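# Snap front panel onto computer tower, all four pegs

## Task

Put the front panel on the front face of the computer tower with its top end facing up, then push it in until each of the four pegs has snapped into its hole. At the end the panel's door must be closed and the tower must still be standing upright.

## Robot and tools

Robot: two arms, left_arm and right_arm, each carrying a parallel gripper and a wrist camera (cam_left_wrist, cam_right_wrist, both 896x504). Left_arm sits on the +y side of the scene. The arm names do not tell you which side of an image you are looking at.

Frames: the scene frame has its origin at table-top height, midway between the nominal bases, with +z up and +x out over the table. Every hand pose, velocity and target for an arm, including its wrist camera pose, is given in that arm's own base frame. The calibrated bases in the scene frame are: left_arm at (+0.012, +0.244, +0.041) with quat_wxyz (+1.000, 0, 0, -0.025), and right_arm at (+0.022, -0.249, +0.002) with quat_wxyz (+1.000, 0, 0, +0.005). Up is +z in both base frames. The fingers point along the gripper's +z axis and close along its y axis. end_effector_position is the point between the pads, roughly 1 cm behind the fingertips. Reported poses can be a few cm off, more so at long reach.

Row layout, shared by every motion tool: one flat list of 16 numbers covering both arms. The first 8 are left_arm's x, y, z (metres, absolute position in left base frame), then qw, qx, qy, qz (absolute orientation, w first), then opening. The last 8 are the same for right_arm in its own base frame. Opening runs from -1 (closed) to +1 (fully open, 0.094 m). It is an absolute command, not an offset.

execute_actions(actions, cameras): actions is a list of actions. Each action is a list of up to 15 rows, and each row lasts one 1/30 s step. If you give fewer than 15 rows, the last row is held for the remaining steps. An empty list only returns the current state and images. A target more than 0.6 m from the gripper's current position along any of its axes gets that action refused for both arms. A bad first action refuses the whole call. Each step, the controller clips the command to within 100 mm and 20 degrees of the measured pose, so a single action may fall short. Finish the rest in the next call, using the result's "Hand target".

move(target, speed, blend, opening_speed, blocking, cameras): target is one 16-number row or a list of up to 15 rows. The values are absolute poses in base frames, and the 0.6 m limit does not apply. Each gripper follows a straight line from its Hand target. speed is in m/s, from 0.002 to 0.5, default 0.25, and turning is capped at twice that in rad/s. You can give one speed or one per target. blend is a corner-rounding radius in m (default 0). opening_speed is the rate of change of opening per second, 0.2 or more; use a value near the minimum when closing on something fragile. The whole move is capped at 10 s. blocking=false returns after 0.5 s, and a new move then replaces the running one. Moves do not avoid obstacles or the other arm. Do not route a path near an arm's own base, because that can flip its shoulder posture. The result adds a move: line. done means the arm is within 10 mm and 2 degrees. Other endings are off_target, moving, held and fault. limits=paced means the command was clipped, and limits=held means steps were withheld. Neither done nor off_target tells you whether there is contact.

wait(seconds 0 to 10) lets the scene run while the arms hold their commands. stop() brakes a running move. zoom_image(camera, region [x0,y0,x1,y1] in pixels, at most 504x504) gives a closer look at the latest image. finished_scene(scene) ends the scene for good. Say done=true only when the goal is truly met, because a wrong claim costs heavily.

Holding an arm still: in every call, resend the exact pose from the result taken when it stopped, along with its opening. Keep the quaternion constant across rows so the orientation does not drift. Resending a gripper's current opening leaves it unchanged, but a 0 is a real command.

Results: end_effector_position and end_effector_quat_wxyz per arm; Hand target; Tool commands; Joint positions (the last entry is the opening in metres); Joint velocities ("within noise" means at rest); Joint torques (these include gravity and offsets; entries 3 and 4 wrap at ±28 N m); grip_measured (same scale as opening; with nothing held it reads about 1.6 mm wide, and a firm grip on a hard part reads up to about 3 mm narrower than the part); grip_effort_nm (motor effort, negative means closing; it is not pad force). Actions calls also print step positions. MOTOR HOT appears at 85 °C. At 100 °C an OVER-TEMPERATURE FAULT drops that arm for 30 to 60 s or more. Holding a load, stretching the arm out or pushing toward a pose it cannot reach all heat the motors.

Gripping: the pads reach their force limit once the command is about 0.05 below the reading at first contact, roughly 50 to 64 N per pad. To release, command well above grip_measured. Free-air poses can end up a cm or more off the command because of friction, so that alone does not mean contact.

Things to avoid: dropping the panel or releasing it while it is moving; fast contacts (faster means harder hits); commanding targets far past the contact point, which press hard; collisions between the two grippers or cameras, which the clearance check does not block and which can fail the scene; knocking the tower over; anything leaving the table. Brief external tugs can happen. Seat the panel with a slow, modest push, then check all four pegs, the closed door and the upright tower in the images before finishing.

Each tool is called after "Call:" by a JSON object that holds its "name" and its "arguments", one argument or row to a line.

## Session

Call:
{"name": "execute_actions", "arguments": {
  "actions": []
}}

Scene clock: 0.00 s.
left_arm: end_effector_position=(+0.6897, +0.0283, +0.2094) grip_measured=+1.000 grip_effort_nm=n/a end_effector_quat_wxyz=(+0.555, -0.269, +0.782, -0.094) | right_arm: end_effector_position=(+0.1218, +0.2673, +0.2503) grip_measured=+1.000 grip_effort_nm=n/a end_effector_quat_wxyz=(+0.026, +0.793, -0.607, +0.042)
Joint positions: left_arm=[0.005 1.696 1.151 0.165 -0.148 -0.557 0.094] | right_arm=[1.184 1.151 1.128 -1.62 0.068 -0.649 0.094]
Joint velocities: within noise
Joint torques (N m): no reading
Motor temperatures (°C): left_arm=[24 27 34 26 24 21 24] | right_arm=[22 30 44 22 24 23 24]
Heat: left arm: hottest elbow 34 °C; right arm: hottest elbow 44 °C.
Hand target: left_arm +0.6968, +0.0284, +0.2181; +0.563, -0.268, +0.776, -0.096 | right_arm +0.1243, +0.2733, +0.2611; +0.012, +0.793, -0.607, +0.038
Tool commands: left_gripper/opening=+1.0 right_gripper/opening=+1.0
camera_calibration:
cam_left_wrist: T_world_to_cam=[[0.315394, -0.843677, 0.434438, -0.2835], [-0.608416, -0.531107, -0.589708, 0.597816], [0.728256, -0.0783292, -0.680814, -0.26984], [0, 0, 0, 1]] pos_world=[0.649648, 0.0571851, 0.291989]
cam_right_wrist: T_world_to_cam=[[0.965656, 0.258402, 0.0271362, -0.194925], [0.208691, -0.833594, 0.511439, 0.108794], [0.154778, -0.488211, -0.858891, 0.413628], [0, 0, 0, 1]] pos_world=[0.101506, 0.342997, 0.30491]

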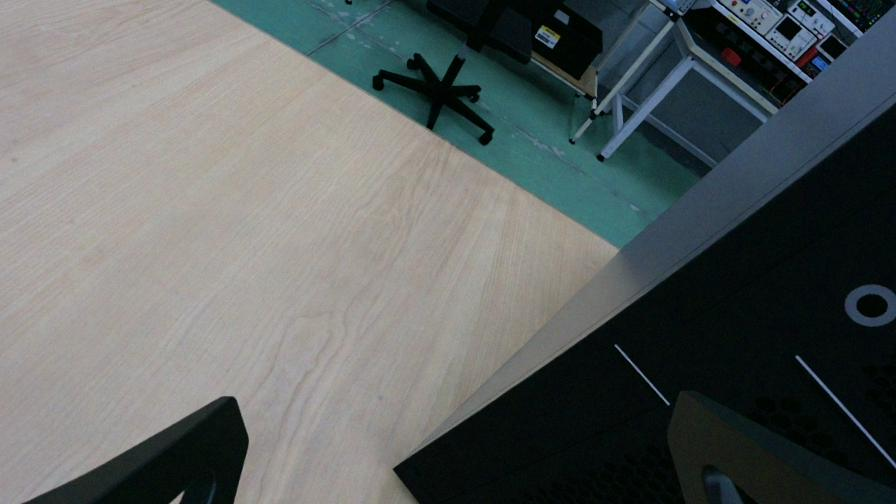

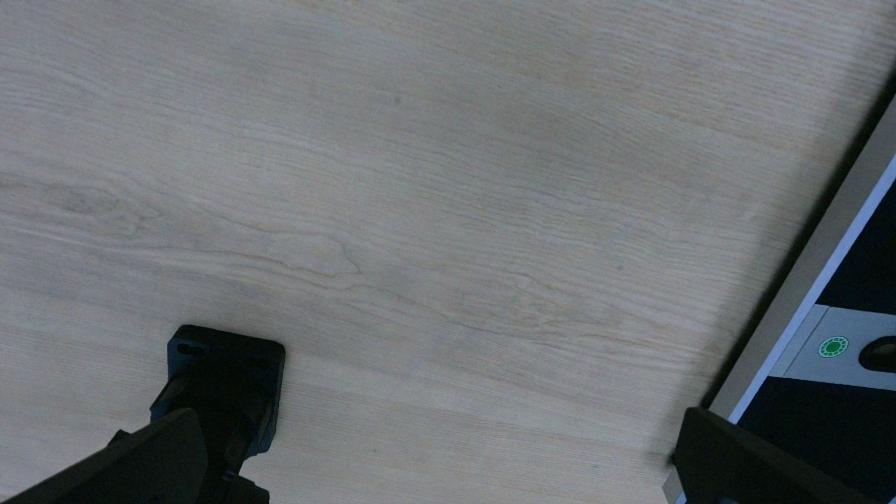

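Call:
{"name": "move", "arguments": {
  "target": [0.42, 0.05, 0.35, 0.7050, -0.0550, 0.7050, 0.0550, 1, 0.27, 0.10, 0.40, 0.4162, -0.1574, 0.8925, 0.0734, 1],
  "speed": 0.2
}}

Scene clock: 55.00 s.
left_arm: end_effector_position=(+0.4220, +0.0472, +0.3510) grip_measured=+1.000 grip_effort_nm=-0.022 end_effector_quat_wxyz=(+0.707, -0.057, +0.703, +0.049) | right_arm: end_effector_position=(+0.2678, +0.1028, +0.3949) grip_measured=+1.000 grip_effort_nm=0.007 end_effector_quat_wxyz=(+0.405, -0.171, +0.895, +0.070)
Joint positions: left_arm=[0.087 0.813 0.542 0.276 -0.063 -0.012 0.094] | right_arm=[0.376 0.617 1.028 -1.134 0.013 -0.007 0.094]
Joint velocities: within noise
Joint torques (N m): left_arm=[0.5 -2.73 9.07 1.83 0.07 0.16] | right_arm=[-2.26 -1.73 9.68 1.87 -0.06 0.07]
Motor temperatures (°C): left_arm=[24 28 39 26 24 21 24] | right_arm=[22 31 50 22 24 23 24]
Heat: left arm: hottest elbow 39 °C; right arm: hottest elbow 50 °C.
Hand target: left_arm +0.4200, +0.0499, +0.3499; +0.705, -0.055, +0.705, +0.055 | right_arm +0.2699, +0.1000, +0.4000; +0.416, -0.158, +0.893, +0.073
Off the commanded pose: left_arm 0.004 m, 1 deg | right_arm 0.006 m, 2 deg.
move: done
camera_calibration:
cam_left_wrist: T_world_to_cam=[[0.151555, -0.988448, 0.00135809, -0.0166793], [-0.413898, -0.064709, -0.90802, 0.536133], [0.897619, 0.137053, -0.418924, -0.150594], [0, 0, 0, 1]] pos_world=[0.359608, 0.0388454, 0.423756]
cam_right_wrist: T_world_to_cam=[[0.346595, -0.937799, 0.0201508, -0.0057892], [-0.857268, -0.325405, -0.399003, 0.459979], [0.380742, 0.121018, -0.916728, 0.334648], [0, 0, 0, 1]] pos_world=[0.268917, 0.103752, 0.490431]

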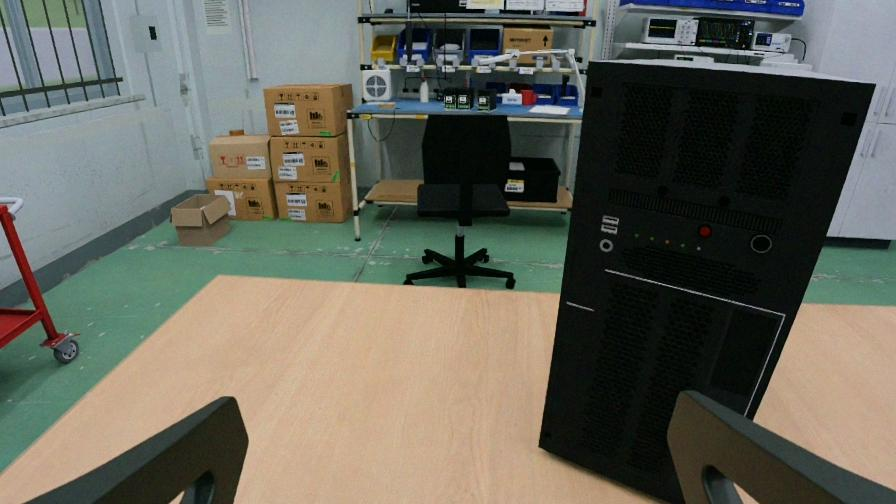

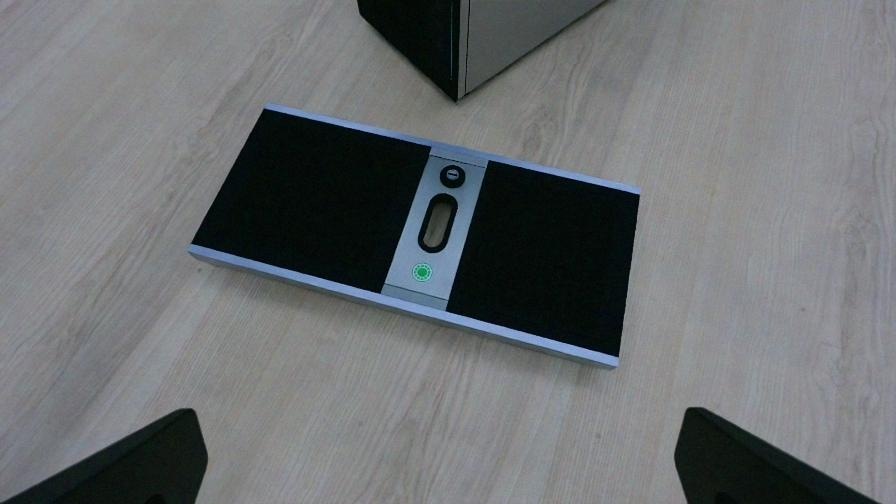

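Call:
{"name": "zoom_image", "arguments": {
  "camera": "cam_right_wrist",
  "region": [170, 80, 670, 380]
}}

Scaled by 1.008 from the camera's 896x504 image, which has a finer 1280x720 frame.

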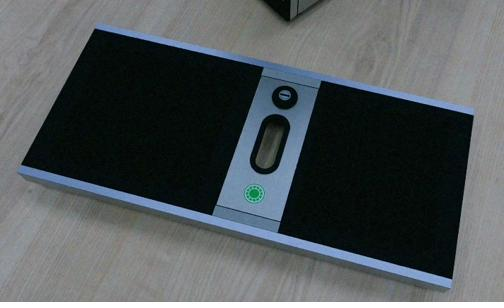

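Call:
{"name": "move", "arguments": {
  "target": [0.42, 0.05, 0.35, 0.7050, -0.0550, 0.7050, 0.0550, 1, 0.44, 0.195, 0.225, 0.2161, -0.0477, 0.9751, 0.0106, 1],
  "speed": 0.2,
  "cameras": ["cam_right_wrist"]
}}

Scene clock: 238.77 s.
left_arm: end_effector_position=(+0.4220, +0.0472, +0.3510) grip_measured=+1.000 grip_effort_nm=-0.032 end_effector_quat_wxyz=(+0.707, -0.057, +0.703, +0.049) | right_arm: end_effector_position=(+0.4251, +0.1815, +0.1991) grip_measured=+1.000 grip_effort_nm=0.012 end_effector_quat_wxyz=(+0.190, -0.052, +0.980, -0.002)
Joint positions: left_arm=[0.087 0.813 0.542 0.276 -0.063 -0.012 0.094] | right_arm=[0.461 1.351 1.122 -0.99 0.152 0.328 0.094]
Joint velocities: within noise
Joint torques (N m): left_arm=[0.67 -2.55 8.99 1.87 0.06 0.13] | right_arm=[-0.03 -11.11 14.65 0.64 0.28 0.04]
Motor temperatures (°C): left_arm=[24 26 38 26 24 21 24] | right_arm=[22 30 49 22 24 23 24]
Heat: left arm: hottest elbow 38 °C; right arm: hottest elbow 49 °C.
Hand target: left_arm +0.4200, +0.0499, +0.3499; +0.705, -0.055, +0.705, +0.055 | right_arm +0.4386, +0.1944, +0.2253; +0.216, -0.048, +0.975, +0.011
Off the commanded pose: left_arm 0.004 m, 1 deg | right_arm 0.033 m, 3 deg.
move: off_target (right_arm)
camera_calibration:
cam_right_wrist: T_world_to_cam=[[0.0889789, -0.995351, 0.0368759, 0.134044], [-0.994637, -0.0868335, 0.0561879, 0.466846], [-0.0527246, -0.0416777, -0.997739, 0.31569], [0, 0, 0, 1]] pos_world=[0.469059, 0.187115, 0.283802]
Images, in order (width x height): cam_right_wrist 896x504.

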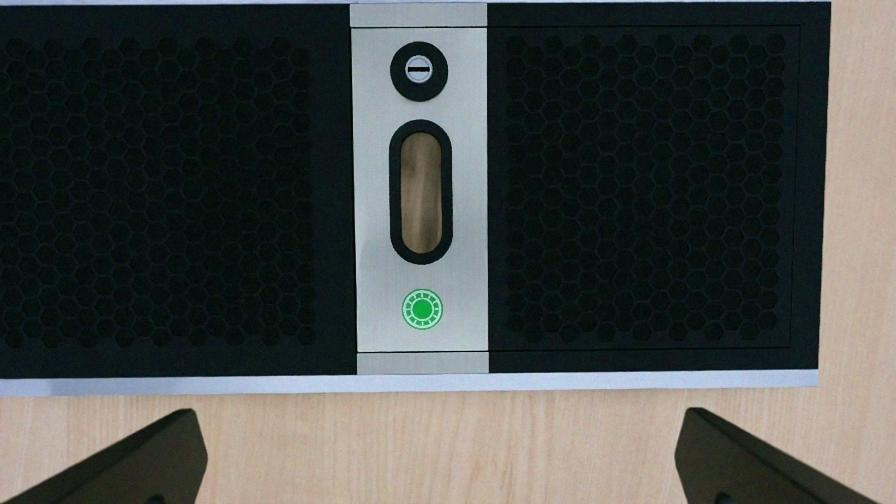

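Call:
{"name": "move", "arguments": {
  "target": [
    [0.36, 0.0, 0.25, 0.2296, -0.2296, 0.6688, -0.6688, -0.9, 0.33, 0.165, 0.20, 0.2852, 0.6117, 0.6688, 0.3118, 0.277],
    [0.3184, -0.0612, 0.08, 0.2296, -0.2296, 0.6688, -0.6688, -0.9, 0.33, 0.165, 0.10, 0.2852, 0.6117, 0.6688, 0.3118, 0.277]
  ],
  "speed": 0.2,
  "blend": 0.03
}}

Scene clock: 398.53 s.
left_arm: end_effector_position=(+0.3204, -0.0582, +0.0829) grip_measured=-0.898 grip_effort_nm=-0.115 end_effector_quat_wxyz=(+0.231, -0.227, +0.681, -0.656) | right_arm: end_effector_position=(+0.3298, +0.1594, +0.0994) grip_measured=+0.279 grip_effort_nm=-0.105 end_effector_quat_wxyz=(+0.287, +0.612, +0.671, +0.304)
Joint positions: left_arm=[0.348 1.847 0.183 1.563 1.257 -1.457 0.005] | right_arm=[0.645 1.048 0.406 -0.153 0.422 1.949 0.06]
Joint velocities: within noise
Joint torques (N m): left_arm=[-0.56 -5.19 0.14 2.32 0 0.02] | right_arm=[-0.67 -4.25 8.27 1.77 0.43 -0.01]
Motor temperatures (°C): left_arm=[24 26 39 26 24 21 24] | right_arm=[22 31 62 22 24 23 24]
Heat: left arm: hottest elbow 39 °C; right arm: hottest elbow 62 °C.
Hand target: left_arm +0.3184, -0.0610, +0.0804; +0.224, -0.231, +0.681, -0.658 | right_arm +0.3300, +0.1649, +0.1001; +0.285, +0.612, +0.669, +0.312
Off the commanded pose: left_arm 0.005 m, 2 deg | right_arm 0.006 m, 1 deg.
joint sent to its limit (left arm) — joint 4 (wrist pitch), upper limit. The joint targets still meet the commanded pose.
move: done
camera_calibration:
cam_left_wrist: T_world_to_cam=[[-0.00192207, -0.044087, 0.999026, -0.0836242], [-0.975227, -0.220902, -0.0116247, 0.340248], [0.221199, -0.974299, -0.0425702, -0.0363632], [0, 0, 0, 1]] pos_world=[0.339702, 0.036046, 0.08595]
cam_right_wrist: T_world_to_cam=[[-0.66036, -0.0607103, -0.748491, 0.300473], [-0.390806, 0.878901, 0.273502, 0.00105195], [0.641245, 0.473125, -0.604117, -0.139834], [0, 0, 0, 1]] pos_world=[0.2885, 0.0834762, 0.140138]

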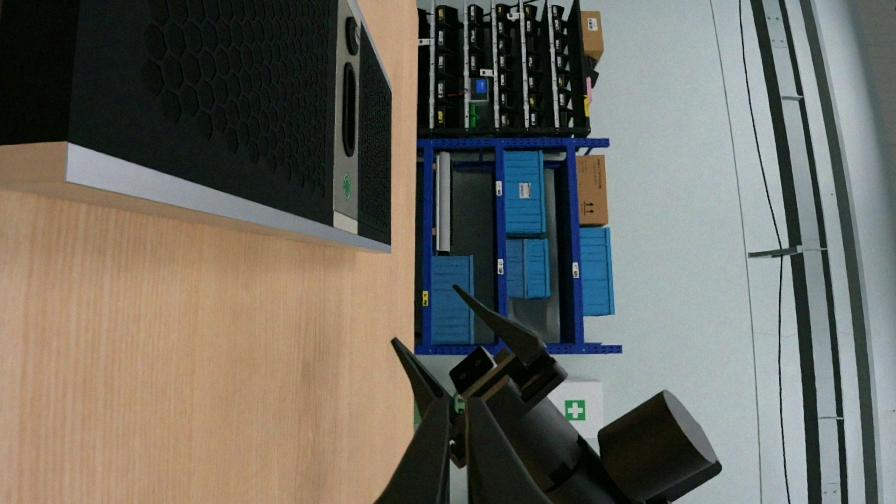

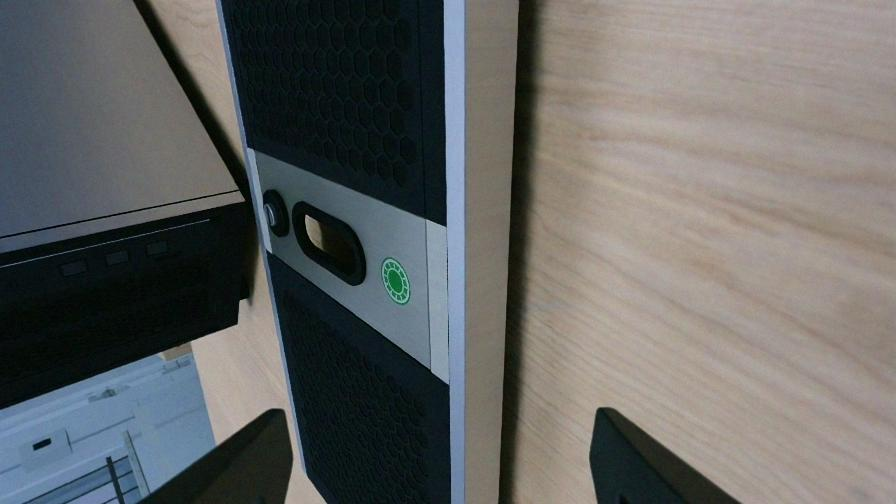

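Call:
{"name": "zoom_image", "arguments": {
  "camera": "cam_left_wrist",
  "region": [240, 160, 480, 360]
}}

Call:
{"name": "zoom_image", "arguments": {
  "camera": "cam_left_wrist",
  "region": [0, 120, 240, 280]
}}

Scaled by 2.100 from the camera's 896x504 image, which has a finer 1280x720 frame.

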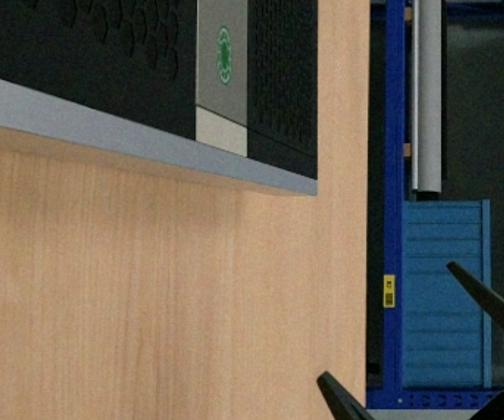

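Scaled by 2.100 from the camera's 896x504 image, which has a finer 1280x720 frame.

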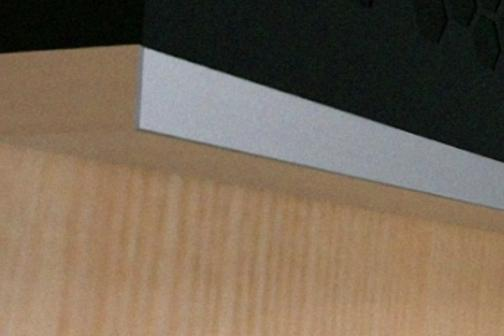

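Call:
{"name": "move", "arguments": {
  "target": [
    [0.3184, -0.0612, 0.08, 0.2296, -0.2296, 0.6688, -0.6688, -0.9, 0.355, 0.175, 0.06, 0.2852, 0.6117, 0.6688, 0.3118, 0.277],
    [0.3184, -0.0612, 0.08, 0.2296, -0.2296, 0.6688, -0.6688, -0.9, 0.379, 0.175, 0.036, 0.2852, 0.6117, 0.6688, 0.3118, 0.277]
  ],
  "speed": 0.1,
  "cameras": ["cam_left_wrist"]
}}

Scene clock: 479.57 s.
left_arm: end_effector_position=(+0.3205, -0.0582, +0.0828) grip_measured=-0.898 grip_effort_nm=-0.115 end_effector_quat_wxyz=(+0.231, -0.227, +0.681, -0.656) | right_arm: end_effector_position=(+0.3648, +0.1718, +0.0302) grip_measured=+0.278 grip_effort_nm=-0.056 end_effector_quat_wxyz=(+0.280, +0.613, +0.673, +0.304)
Joint positions: left_arm=[0.348 1.847 0.183 1.563 1.256 -1.458 0.005] | right_arm=[0.599 1.398 0.407 0.205 0.377 1.919 0.06]
Joint velocities: within noise
Joint torques (N m): left_arm=[-0.73 -5.36 0.08 2.33 -0.02 -0.03] | right_arm=[-2.02 -6.24 8.69 1.43 0.09 -0.24]
Motor temperatures (°C): left_arm=[24 26 34 26 24 21 24] | right_arm=[22 30 49 22 24 23 24]
Heat: left arm: hottest elbow 34 °C; right arm: hottest elbow 49 °C.
Hand target: left_arm +0.3184, -0.0611, +0.0804; +0.224, -0.231, +0.681, -0.658 | right_arm +0.3785, +0.1748, +0.0364; +0.285, +0.612, +0.669, +0.312
Off the commanded pose: left_arm 0.005 m, 2 deg | right_arm 0.016 m, 1 deg.
joint sent to its limit (left arm) — joint 4 (wrist pitch), upper limit. The joint targets still meet the commanded pose.
move: off_target (right_arm)
camera_calibration:
cam_left_wrist: T_world_to_cam=[[-0.00100502, -0.0434223, 0.999056, -0.0838791], [-0.975229, -0.220942, -0.0105839, 0.340171], [0.221193, -0.97432, -0.0421246, -0.0364861], [0, 0, 0, 1]] pos_world=[0.339731, 0.0359666, 0.0858633]
Images, in order (width x height): cam_left_wrist 896x504.

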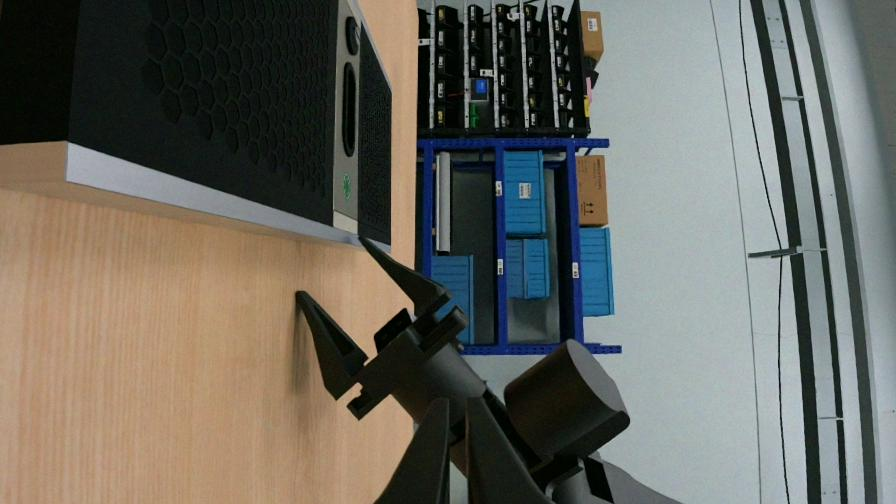

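Call:
{"name": "move", "arguments": {
  "target": [
    [0.3184, -0.0612, 0.08, 0.2296, -0.2296, 0.6688, -0.6688, -0.9, 0.382, 0.175, 0.043, 0.2852, 0.6117, 0.6688, 0.3118, 0.277],
    [0.3184, -0.0612, 0.08, 0.2296, -0.2296, 0.6688, -0.6688, -0.9, 0.420, 0.178, 0.043, 0.2852, 0.6117, 0.6688, 0.3118, 0.277]
  ],
  "speed": 0.06,
  "cameras": ["cam_left_wrist"]
}}

Scene clock: 497.03 s.
left_arm: end_effector_position=(+0.3205, -0.0582, +0.0828) grip_measured=-0.898 grip_effort_nm=-0.125 end_effector_quat_wxyz=(+0.231, -0.228, +0.681, -0.656) | right_arm: end_effector_position=(+0.4013, +0.1733, +0.0317) grip_measured=+0.278 grip_effort_nm=-0.061 end_effector_quat_wxyz=(+0.278, +0.615, +0.674, +0.302)
Joint positions: left_arm=[0.348 1.847 0.183 1.563 1.256 -1.458 0.005] | right_arm=[0.537 1.469 0.493 0.198 0.332 1.876 0.06]
Joint velocities: within noise
Joint torques (N m): left_arm=[-0.62 -5.3 0.14 2.3 -0.03 -0.03] | right_arm=[-2.02 -8.12 9.8 1.2 0.12 -0.25]
Motor temperatures (°C): left_arm=[24 26 34 26 24 21 24] | right_arm=[22 30 49 22 24 23 24]
Heat: left arm: hottest elbow 34 °C; right arm: hottest elbow 49 °C.
Hand target: left_arm +0.3184, -0.0611, +0.0804; +0.224, -0.231, +0.680, -0.658 | right_arm +0.4191, +0.1776, +0.0435; +0.285, +0.612, +0.669, +0.312
Off the commanded pose: left_arm 0.005 m, 2 deg | right_arm 0.022 m, 2 deg.
joint sent to its limit (left arm) — joint 4 (wrist pitch), upper limit. The joint targets still meet the commanded pose.
move: off_target (right_arm)
camera_calibration:
cam_left_wrist: T_world_to_cam=[[-0.000703715, -0.0431886, 0.999067, -0.0839629], [-0.97523, -0.220956, -0.0102386, 0.340141], [0.221192, -0.974327, -0.0419633, -0.0364996], [0, 0, 0, 1]] pos_world=[0.33973, 0.0359676, 0.0858355]
Images, in order (width x height): cam_left_wrist 896x504.

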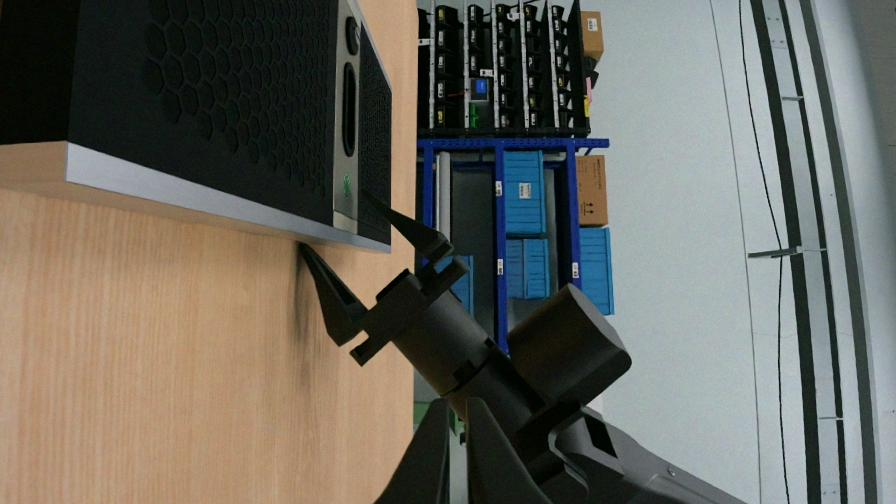

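Call:
{"name": "zoom_image", "arguments": {
  "camera": "cam_left_wrist",
  "region": [230, 170, 430, 340]
}}

Scaled by 2.520 from the camera's 896x504 image, which has a finer 1280x720 frame.

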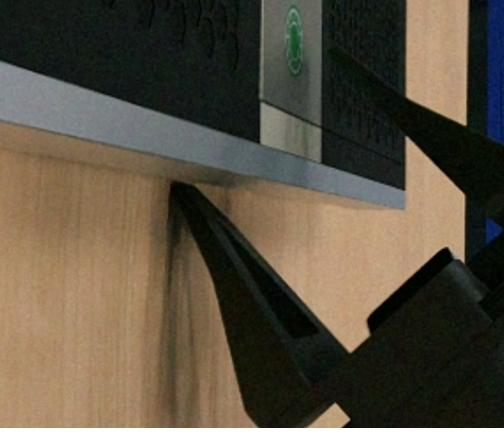

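Call:
{"name": "move", "arguments": {
  "target": [0.3184, -0.0612, 0.08, 0.2296, -0.2296, 0.6688, -0.6688, -0.9, 0.437, 0.1795, 0.046, 0.2852, 0.6117, 0.6688, 0.3118, 0.277],
  "speed": 0.05,
  "cameras": ["cam_left_wrist"]
}}

Call:
{"name": "zoom_image", "arguments": {
  "camera": "cam_left_wrist",
  "region": [230, 170, 430, 340]
}}

Scene clock: 511.23 s.
left_arm: end_effector_position=(+0.3205, -0.0582, +0.0828) grip_measured=-0.898 grip_effort_nm=-0.115 end_effector_quat_wxyz=(+0.231, -0.228, +0.681, -0.656) | right_arm: end_effector_position=(+0.4165, +0.1751, +0.0330) grip_measured=+0.278 grip_effort_nm=-0.056 end_effector_quat_wxyz=(+0.277, +0.614, +0.675, +0.301)
Joint positions: left_arm=[0.348 1.847 0.183 1.563 1.256 -1.458 0.005] | right_arm=[0.518 1.497 0.531 0.191 0.316 1.86 0.06]
Joint velocities: within noise
Joint torques (N m): left_arm=[-0.5 -5.3 0.13 2.36 -0.02 -0.03] | right_arm=[-2.2 -8.47 10.43 0.61 0.13 -0.22]
Motor temperatures (°C): left_arm=[24 26 33 26 24 21 24] | right_arm=[22 30 50 22 24 23 24]
Heat: left arm: hottest elbow 33 °C; right arm: hottest elbow 50 °C.
Hand target: left_arm +0.3184, -0.0611, +0.0804; +0.224, -0.231, +0.681, -0.658 | right_arm +0.4360, +0.1790, +0.0466; +0.285, +0.612, +0.669, +0.312
Off the commanded pose: left_arm 0.005 m, 2 deg | right_arm 0.025 m, 2 deg.
joint sent to its limit (left arm) — joint 4 (wrist pitch), upper limit. The joint targets still meet the commanded pose.
move: off_target (right_arm)
camera_calibration:
cam_left_wrist: T_world_to_cam=[[-0.000703715, -0.0431886, 0.999067, -0.0839629], [-0.97523, -0.220956, -0.0102386, 0.340141], [0.221192, -0.974327, -0.0419633, -0.0364996], [0, 0, 0, 1]] pos_world=[0.33973, 0.0359676, 0.0858355]
Images, in order (width x height): cam_left_wrist 896x504.

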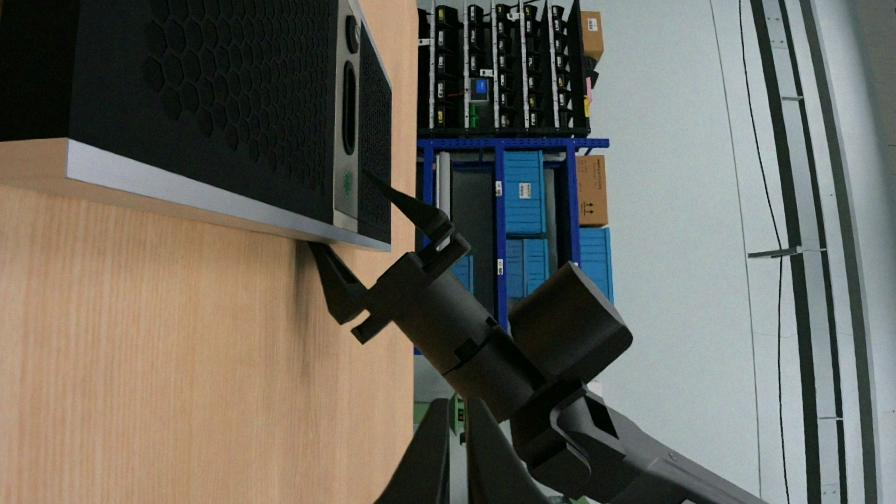

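Scaled by 2.520 from the camera's 896x504 image, which has a finer 1280x720 frame.

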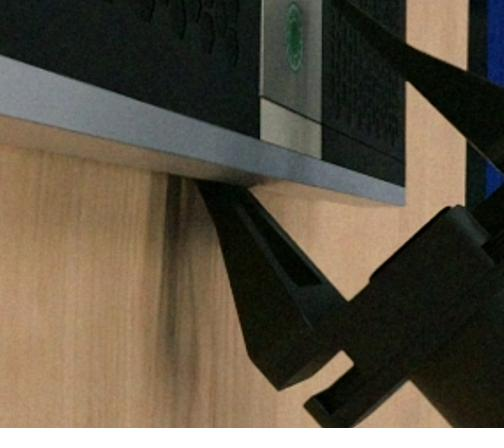

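Call:
{"name": "move", "arguments": {
  "target": [0.3184, -0.0612, 0.08, 0.2296, -0.2296, 0.6688, -0.6688, -0.9, 0.428, 0.1785, 0.066, 0.2852, 0.6117, 0.6688, 0.3118, 0.277],
  "speed": 0.05,
  "cameras": ["cam_left_wrist"]
}}

Call:
{"name": "zoom_image", "arguments": {
  "camera": "cam_left_wrist",
  "region": [200, 150, 430, 340]
}}

Scene clock: 560.60 s.
left_arm: end_effector_position=(+0.3205, -0.0582, +0.0828) grip_measured=-0.898 grip_effort_nm=-0.115 end_effector_quat_wxyz=(+0.231, -0.228, +0.681, -0.656) | right_arm: end_effector_position=(+0.4102, +0.1713, +0.0423) grip_measured=+0.278 grip_effort_nm=-0.056 end_effector_quat_wxyz=(+0.275, +0.615, +0.679, +0.290)
Joint positions: left_arm=[0.348 1.847 0.183 1.563 1.256 -1.458 0.005] | right_arm=[0.518 1.446 0.533 0.114 0.317 1.86 0.06]
Joint velocities: within noise
Joint torques (N m): left_arm=[-0.38 -5.25 0.18 2.35 -0.02 0] | right_arm=[-1.38 -10.11 10.21 0.87 0.35 -0.16]
Motor temperatures (°C): left_arm=[24 26 32 26 24 21 24] | right_arm=[22 30 51 22 24 23 24]
Heat: left arm: hottest elbow 32 °C; right arm: hottest elbow 51 °C.
Hand target: left_arm +0.3184, -0.0611, +0.0804; +0.224, -0.231, +0.681, -0.658 | right_arm +0.4271, +0.1780, +0.0663; +0.285, +0.612, +0.669, +0.312
Off the commanded pose: left_arm 0.005 m, 2 deg | right_arm 0.031 m, 3 deg.
joint sent to its limit (left arm) — joint 4 (wrist pitch), upper limit. The joint targets still meet the commanded pose.
move: off_target (right_arm)
camera_calibration:
cam_left_wrist: T_world_to_cam=[[-0.000703715, -0.0431886, 0.999067, -0.0839629], [-0.97523, -0.220956, -0.0102386, 0.340141], [0.221192, -0.974327, -0.0419633, -0.0364996], [0, 0, 0, 1]] pos_world=[0.33973, 0.0359676, 0.0858355]
Images, in order (width x height): cam_left_wrist 896x504.

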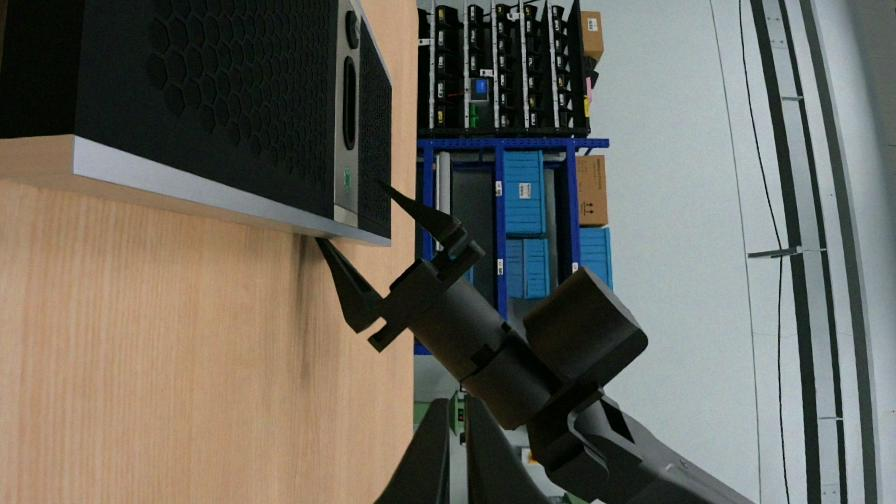

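Scaled by 2.191 from the camera's 896x504 image, which has a finer 1280x720 frame.

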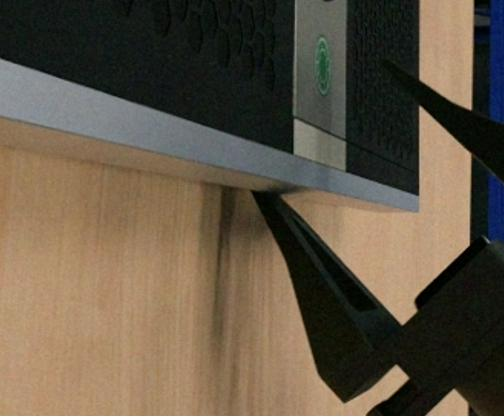

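Call:
{"name": "move", "arguments": {
  "target": [0.3184, -0.0612, 0.08, 0.2296, -0.2296, 0.6688, -0.6688, -0.9, 0.442, 0.180, 0.118, 0.2852, 0.6117, 0.6688, 0.3118, -0.1],
  "speed": 0.04,
  "opening_speed": 0.25,
  "cameras": ["cam_left_wrist"]
}}

Scene clock: 573.63 s.
left_arm: end_effector_position=(+0.3205, -0.0582, +0.0828) grip_measured=-0.898 grip_effort_nm=-0.125 end_effector_quat_wxyz=(+0.231, -0.228, +0.681, -0.656) | right_arm: end_effector_position=(+0.4219, +0.1757, +0.0910) grip_measured=-0.098 grip_effort_nm=-0.095 end_effector_quat_wxyz=(+0.274, +0.616, +0.679, +0.291)
Joint positions: left_arm=[0.348 1.847 0.183 1.563 1.256 -1.458 0.005] | right_arm=[0.511 1.342 0.615 -0.069 0.312 1.856 0.042]
Joint velocities: within noise
Joint torques (N m): left_arm=[-0.56 -5.6 0.1 2.36 -0.03 -0.02] | right_arm=[-2.2 -10.11 12.27 0.84 0.14 -0.27]
Motor temperatures (°C): left_arm=[24 26 32 26 24 21 24] | right_arm=[22 30 51 22 24 23 24]
Heat: left arm: hottest elbow 32 °C; right arm: hottest elbow 51 °C.
Hand target: left_arm +0.3184, -0.0611, +0.0804; +0.224, -0.231, +0.681, -0.658 | right_arm +0.4407, +0.1793, +0.1183; +0.286, +0.612, +0.669, +0.312
Off the commanded pose: left_arm 0.005 m, 2 deg | right_arm 0.034 m, 3 deg.
joint sent to its limit (left arm) — joint 4 (wrist pitch), upper limit. The joint targets still meet the commanded pose.
move: off_target (right_arm)
camera_calibration:
cam_left_wrist: T_world_to_cam=[[-0.000703715, -0.0431886, 0.999067, -0.0839629], [-0.97523, -0.220956, -0.0102386, 0.340141], [0.221192, -0.974327, -0.0419633, -0.0364996], [0, 0, 0, 1]] pos_world=[0.33973, 0.0359676, 0.0858355]
Images, in order (width x height): cam_left_wrist 896x504.

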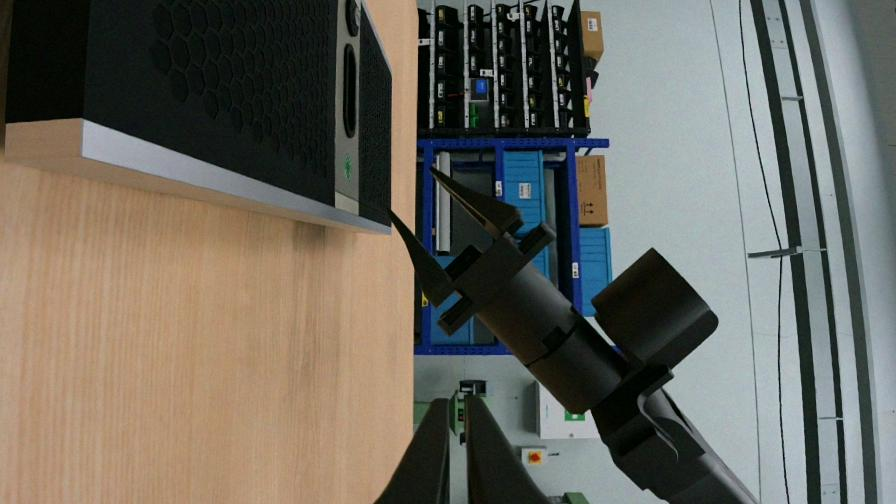

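Call:
{"name": "move", "arguments": {
  "target": [0.3184, -0.0612, 0.08, 0.2296, -0.2296, 0.6688, -0.6688, -0.9, 0.360, 0.175, 0.118, 0.2852, 0.6117, 0.6688, 0.3118, 0.277],
  "speed": 0.12
}}

Scene clock: 635.90 s.
left_arm: end_effector_position=(+0.3205, -0.0582, +0.0828) grip_measured=-0.898 grip_effort_nm=-0.120 end_effector_quat_wxyz=(+0.231, -0.228, +0.681, -0.656) | right_arm: end_effector_position=(+0.3633, +0.1711, +0.1146) grip_measured=+0.275 grip_effort_nm=0.129 end_effector_quat_wxyz=(+0.288, +0.611, +0.671, +0.306)
Joint positions: left_arm=[0.348 1.847 0.183 1.563 1.256 -1.458 0.005] | right_arm=[0.607 1.127 0.501 -0.15 0.396 1.918 0.06]
Joint velocities: within noise
Joint torques (N m): left_arm=[-0.56 -5.01 0.08 2.4 -0.02 0] | right_arm=[-0.67 -7.24 8.43 0.7 0.39 0.09]
Motor temperatures (°C): left_arm=[24 26 32 26 24 21 24] | right_arm=[22 31 54 22 24 23 24]
Heat: left arm: hottest elbow 32 °C; right arm: hottest elbow 54 °C.
Hand target: left_arm +0.3184, -0.0611, +0.0804; +0.224, -0.231, +0.681, -0.658 | right_arm +0.3601, +0.1749, +0.1179; +0.285, +0.612, +0.669, +0.312
Off the commanded pose: left_arm 0.005 m, 2 deg | right_arm 0.006 m, 1 deg.
joint sent to its limit (left arm) — joint 4 (wrist pitch), upper limit. The joint targets still meet the commanded pose.
move: done
camera_calibration:
cam_left_wrist: T_world_to_cam=[[-0.000703715, -0.0431886, 0.999067, -0.0839629], [-0.97523, -0.220956, -0.0102386, 0.340141], [0.221192, -0.974327, -0.0419633, -0.0364996], [0, 0, 0, 1]] pos_world=[0.33973, 0.0359676, 0.0858355]
cam_right_wrist: T_world_to_cam=[[-0.656914, -0.0605786, -0.751528, 0.333686], [-0.393036, 0.878134, 0.27277, 0.000714394], [0.643418, 0.474564, -0.600668, -0.159074], [0, 0, 0, 1]] pos_world=[0.321835, 0.0950777, 0.155029]

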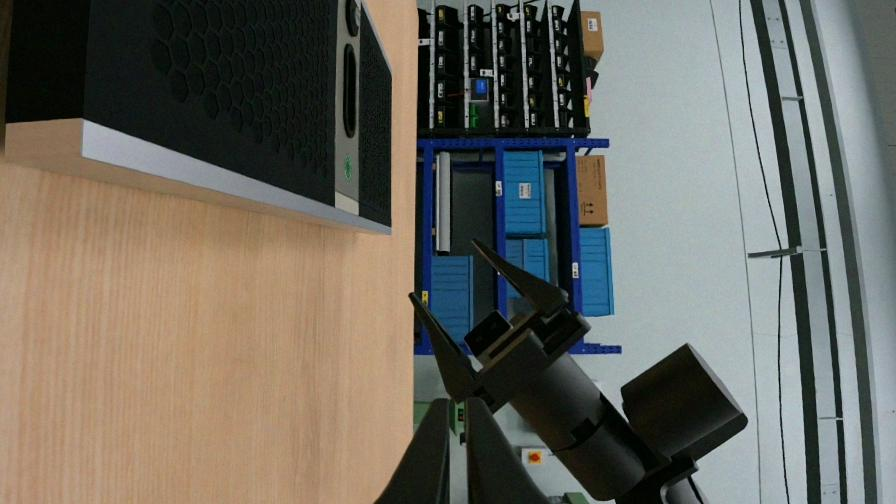

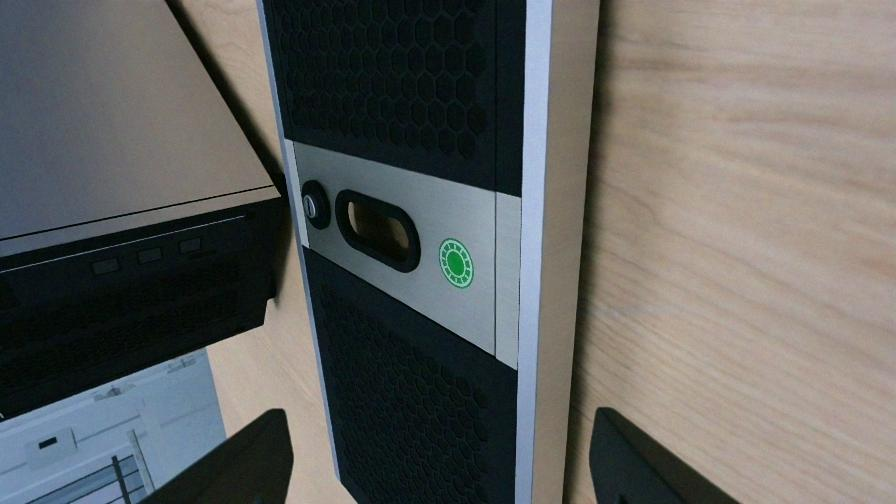

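Call:
{"name": "move", "arguments": {
  "target": [
    [0.3184, -0.0612, 0.08, 0.2296, -0.2296, 0.6688, -0.6688, -0.9, 0.388, 0.1745, 0.060, 0.2852, 0.6117, 0.6688, 0.3118, 0.17],
    [0.3184, -0.0612, 0.08, 0.2296, -0.2296, 0.6688, -0.6688, -0.9, 0.397, 0.1745, 0.045, 0.2852, 0.6117, 0.6688, 0.3118, 0.17],
    [0.3184, -0.0612, 0.08, 0.2296, -0.2296, 0.6688, -0.6688, -0.9, 0.439, 0.177, 0.046, 0.2852, 0.6117, 0.6688, 0.3118, 0.17]
  ],
  "speed": [0.12, 0.06, 0.05],
  "cameras": ["cam_left_wrist"]
}}

Call:
{"name": "zoom_image", "arguments": {
  "camera": "cam_left_wrist",
  "region": [230, 150, 430, 320]
}}

Scene clock: 676.03 s.
left_arm: end_effector_position=(+0.3205, -0.0582, +0.0828) grip_measured=-0.898 grip_effort_nm=-0.120 end_effector_quat_wxyz=(+0.231, -0.228, +0.681, -0.656) | right_arm: end_effector_position=(+0.4172, +0.1713, +0.0317) grip_measured=+0.172 grip_effort_nm=-0.110 end_effector_quat_wxyz=(+0.275, +0.616, +0.677, +0.294)
Joint positions: left_arm=[0.348 1.847 0.183 1.563 1.256 -1.458 0.005] | right_arm=[0.507 1.496 0.536 0.171 0.31 1.855 0.055]
Joint velocities: within noise
Joint torques (N m): left_arm=[-0.38 -5.13 0.17 2.36 -0.03 -0.02] | right_arm=[-2.32 -8.82 10.03 1.88 0.15 -0.21]
Motor temperatures (°C): left_arm=[24 26 31 26 24 21 24] | right_arm=[22 30 50 22 24 23 24]
Heat: left arm: hottest elbow 31 °C; right arm: hottest elbow 50 °C.
Hand target: left_arm +0.3184, -0.0611, +0.0804; +0.224, -0.231, +0.681, -0.658 | right_arm +0.4379, +0.1763, +0.0467; +0.286, +0.612, +0.669, +0.312
Off the commanded pose: left_arm 0.005 m, 2 deg | right_arm 0.027 m, 3 deg.
joint sent to its limit (left arm) — joint 4 (wrist pitch), upper limit. The joint targets still meet the commanded pose.
move: off_target (right_arm)
camera_calibration:
cam_left_wrist: T_world_to_cam=[[-0.000703715, -0.0431886, 0.999067, -0.0839629], [-0.97523, -0.220956, -0.0102386, 0.340141], [0.221192, -0.974327, -0.0419633, -0.0364996], [0, 0, 0, 1]] pos_world=[0.33973, 0.0359676, 0.0858355]
Images, in order (width x height): cam_left_wrist 896x504.

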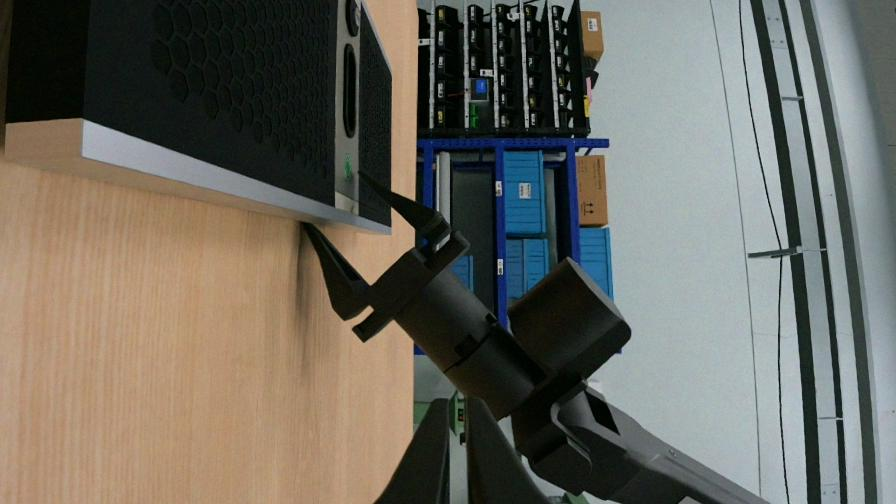

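Scaled by 2.520 from the camera's 896x504 image, which has a finer 1280x720 frame.

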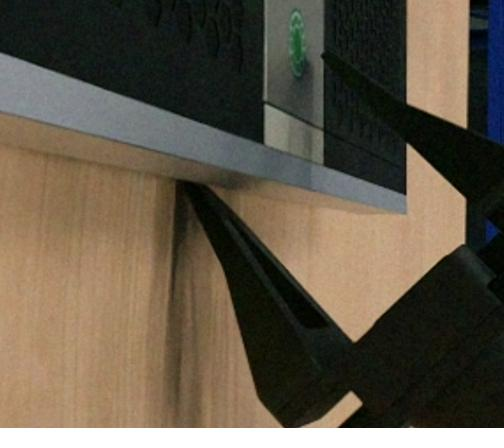

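Call:
{"name": "move", "arguments": {
  "target": [0.3184, -0.0612, 0.08, 0.2296, -0.2296, 0.6688, -0.6688, -0.9, 0.453, 0.1785, 0.047, 0.2852, 0.6117, 0.6688, 0.3118, 0.17],
  "speed": 0.05,
  "cameras": ["cam_left_wrist"]
}}

Call:
{"name": "zoom_image", "arguments": {
  "camera": "cam_left_wrist",
  "region": [230, 150, 430, 320]
}}

Scene clock: 684.13 s.
left_arm: end_effector_position=(+0.3205, -0.0582, +0.0828) grip_measured=-0.898 grip_effort_nm=-0.120 end_effector_quat_wxyz=(+0.231, -0.228, +0.681, -0.656) | right_arm: end_effector_position=(+0.4296, +0.1733, +0.0312) grip_measured=+0.172 grip_effort_nm=-0.090 end_effector_quat_wxyz=(+0.275, +0.615, +0.678, +0.294)
Joint positions: left_arm=[0.348 1.847 0.183 1.563 1.256 -1.458 0.005] | right_arm=[0.494 1.524 0.567 0.171 0.299 1.844 0.055]
Joint velocities: within noise
Joint torques (N m): left_arm=[-0.56 -5.01 0.14 2.33 -0.01 0] | right_arm=[-2.26 -9.11 10.5 1.65 0.11 -0.21]
Motor temperatures (°C): left_arm=[24 26 31 26 24 21 24] | right_arm=[22 30 49 22 24 23 24]
Heat: left arm: hottest elbow 31 °C; right arm: hottest elbow 49 °C.
Hand target: left_arm +0.3184, -0.0611, +0.0804; +0.224, -0.231, +0.681, -0.658 | right_arm +0.4517, +0.1779, +0.0476; +0.285, +0.612, +0.669, +0.312
Off the commanded pose: left_arm 0.005 m, 2 deg | right_arm 0.029 m, 3 deg.
joint sent to its limit (left arm) — joint 4 (wrist pitch), upper limit. The joint targets still meet the commanded pose.
move: off_target (right_arm)
camera_calibration:
cam_left_wrist: T_world_to_cam=[[-0.000703715, -0.0431886, 0.999067, -0.0839629], [-0.97523, -0.220956, -0.0102386, 0.340141], [0.221192, -0.974327, -0.0419633, -0.0364996], [0, 0, 0, 1]] pos_world=[0.33973, 0.0359676, 0.0858355]
Images, in order (width x height): cam_left_wrist 896x504.

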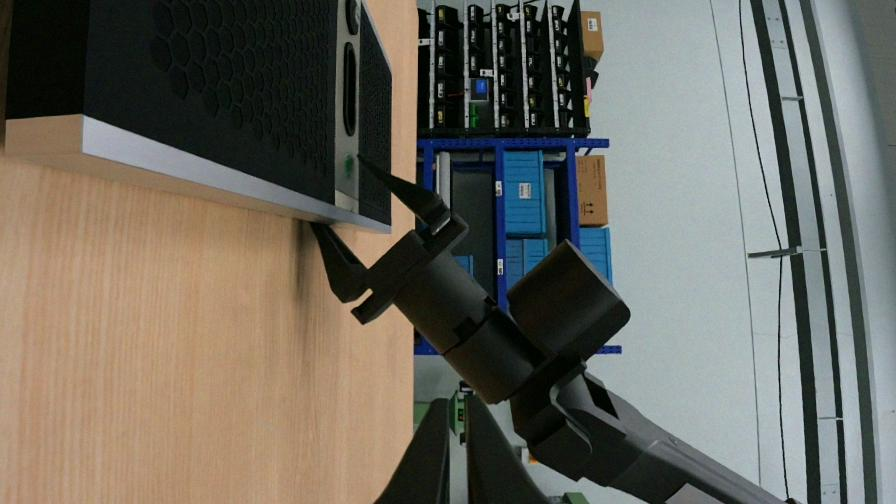

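Scaled by 2.520 from the camera's 896x504 image, which has a finer 1280x720 frame.

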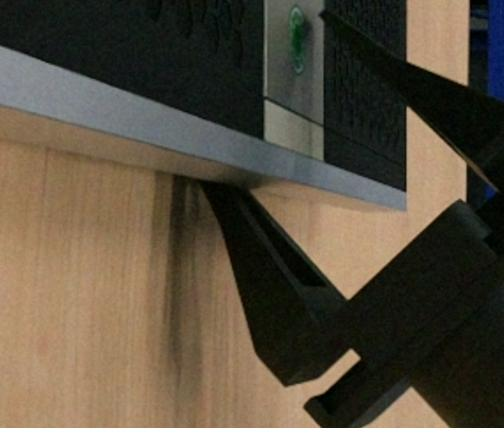

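Call:
{"name": "move", "arguments": {
  "target": [0.3184, -0.0612, 0.08, 0.2296, -0.2296, 0.6688, -0.6688, -0.9, 0.453, 0.1785, 0.052, 0.2852, 0.6117, 0.6688, 0.3118, -0.45],
  "speed": 0.05,
  "opening_speed": 0.25,
  "cameras": ["cam_left_wrist"]
}}

Call:
{"name": "zoom_image", "arguments": {
  "camera": "cam_left_wrist",
  "region": [230, 120, 460, 320]
}}

Scene clock: 692.97 s.
left_arm: end_effector_position=(+0.3205, -0.0582, +0.0828) grip_measured=-0.898 grip_effort_nm=-0.110 end_effector_quat_wxyz=(+0.231, -0.228, +0.681, -0.656) | right_arm: end_effector_position=(+0.4478, +0.1821, +0.0575) grip_measured=-0.287 grip_effort_nm=-0.940 end_effector_quat_wxyz=(+0.289, +0.606, +0.668, +0.321)
Joint positions: left_arm=[0.348 1.847 0.183 1.563 1.256 -1.458 0.005] | right_arm=[0.494 1.502 0.602 0.184 0.303 1.828 0.033]
Joint velocities: within noise
Joint torques (N m): left_arm=[-0.5 -5.19 0.13 2.28 0 0.02] | right_arm=[-2.67 -8.76 8.27 0.46 -0.11 -0.07]
Motor temperatures (°C): left_arm=[24 26 31 26 24 21 24] | right_arm=[22 30 50 22 24 23 24]
Heat: left arm: hottest elbow 31 °C; right arm: hottest elbow 50 °C.
Hand target: left_arm +0.3184, -0.0611, +0.0804; +0.224, -0.231, +0.681, -0.658 | right_arm +0.4527, +0.1783, +0.0519; +0.285, +0.612, +0.669, +0.312
Off the commanded pose: left_arm 0.005 m, 2 deg | right_arm 0.008 m, 1 deg.
joint sent to its limit (left arm) — joint 4 (wrist pitch), upper limit. The joint targets still meet the commanded pose.
move: done
camera_calibration:
cam_left_wrist: T_world_to_cam=[[-0.000703715, -0.0431886, 0.999067, -0.0839629], [-0.97523, -0.220956, -0.0102386, 0.340141], [0.221192, -0.974327, -0.0419633, -0.0364996], [0, 0, 0, 1]] pos_world=[0.33973, 0.0359676, 0.0858355]
Images, in order (width x height): cam_left_wrist 896x504.

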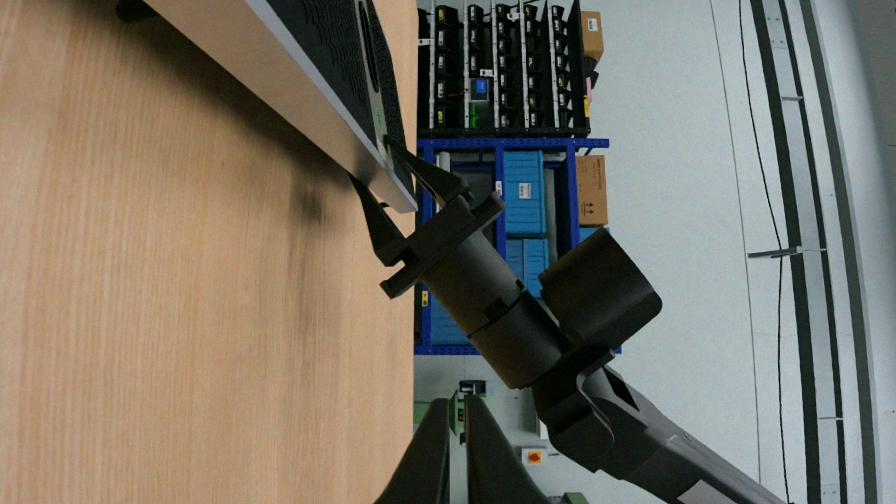

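Scaled by 2.191 from the camera's 896x504 image, which has a finer 1280x720 frame.

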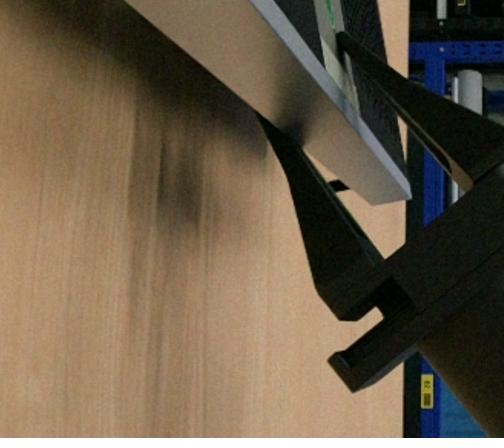

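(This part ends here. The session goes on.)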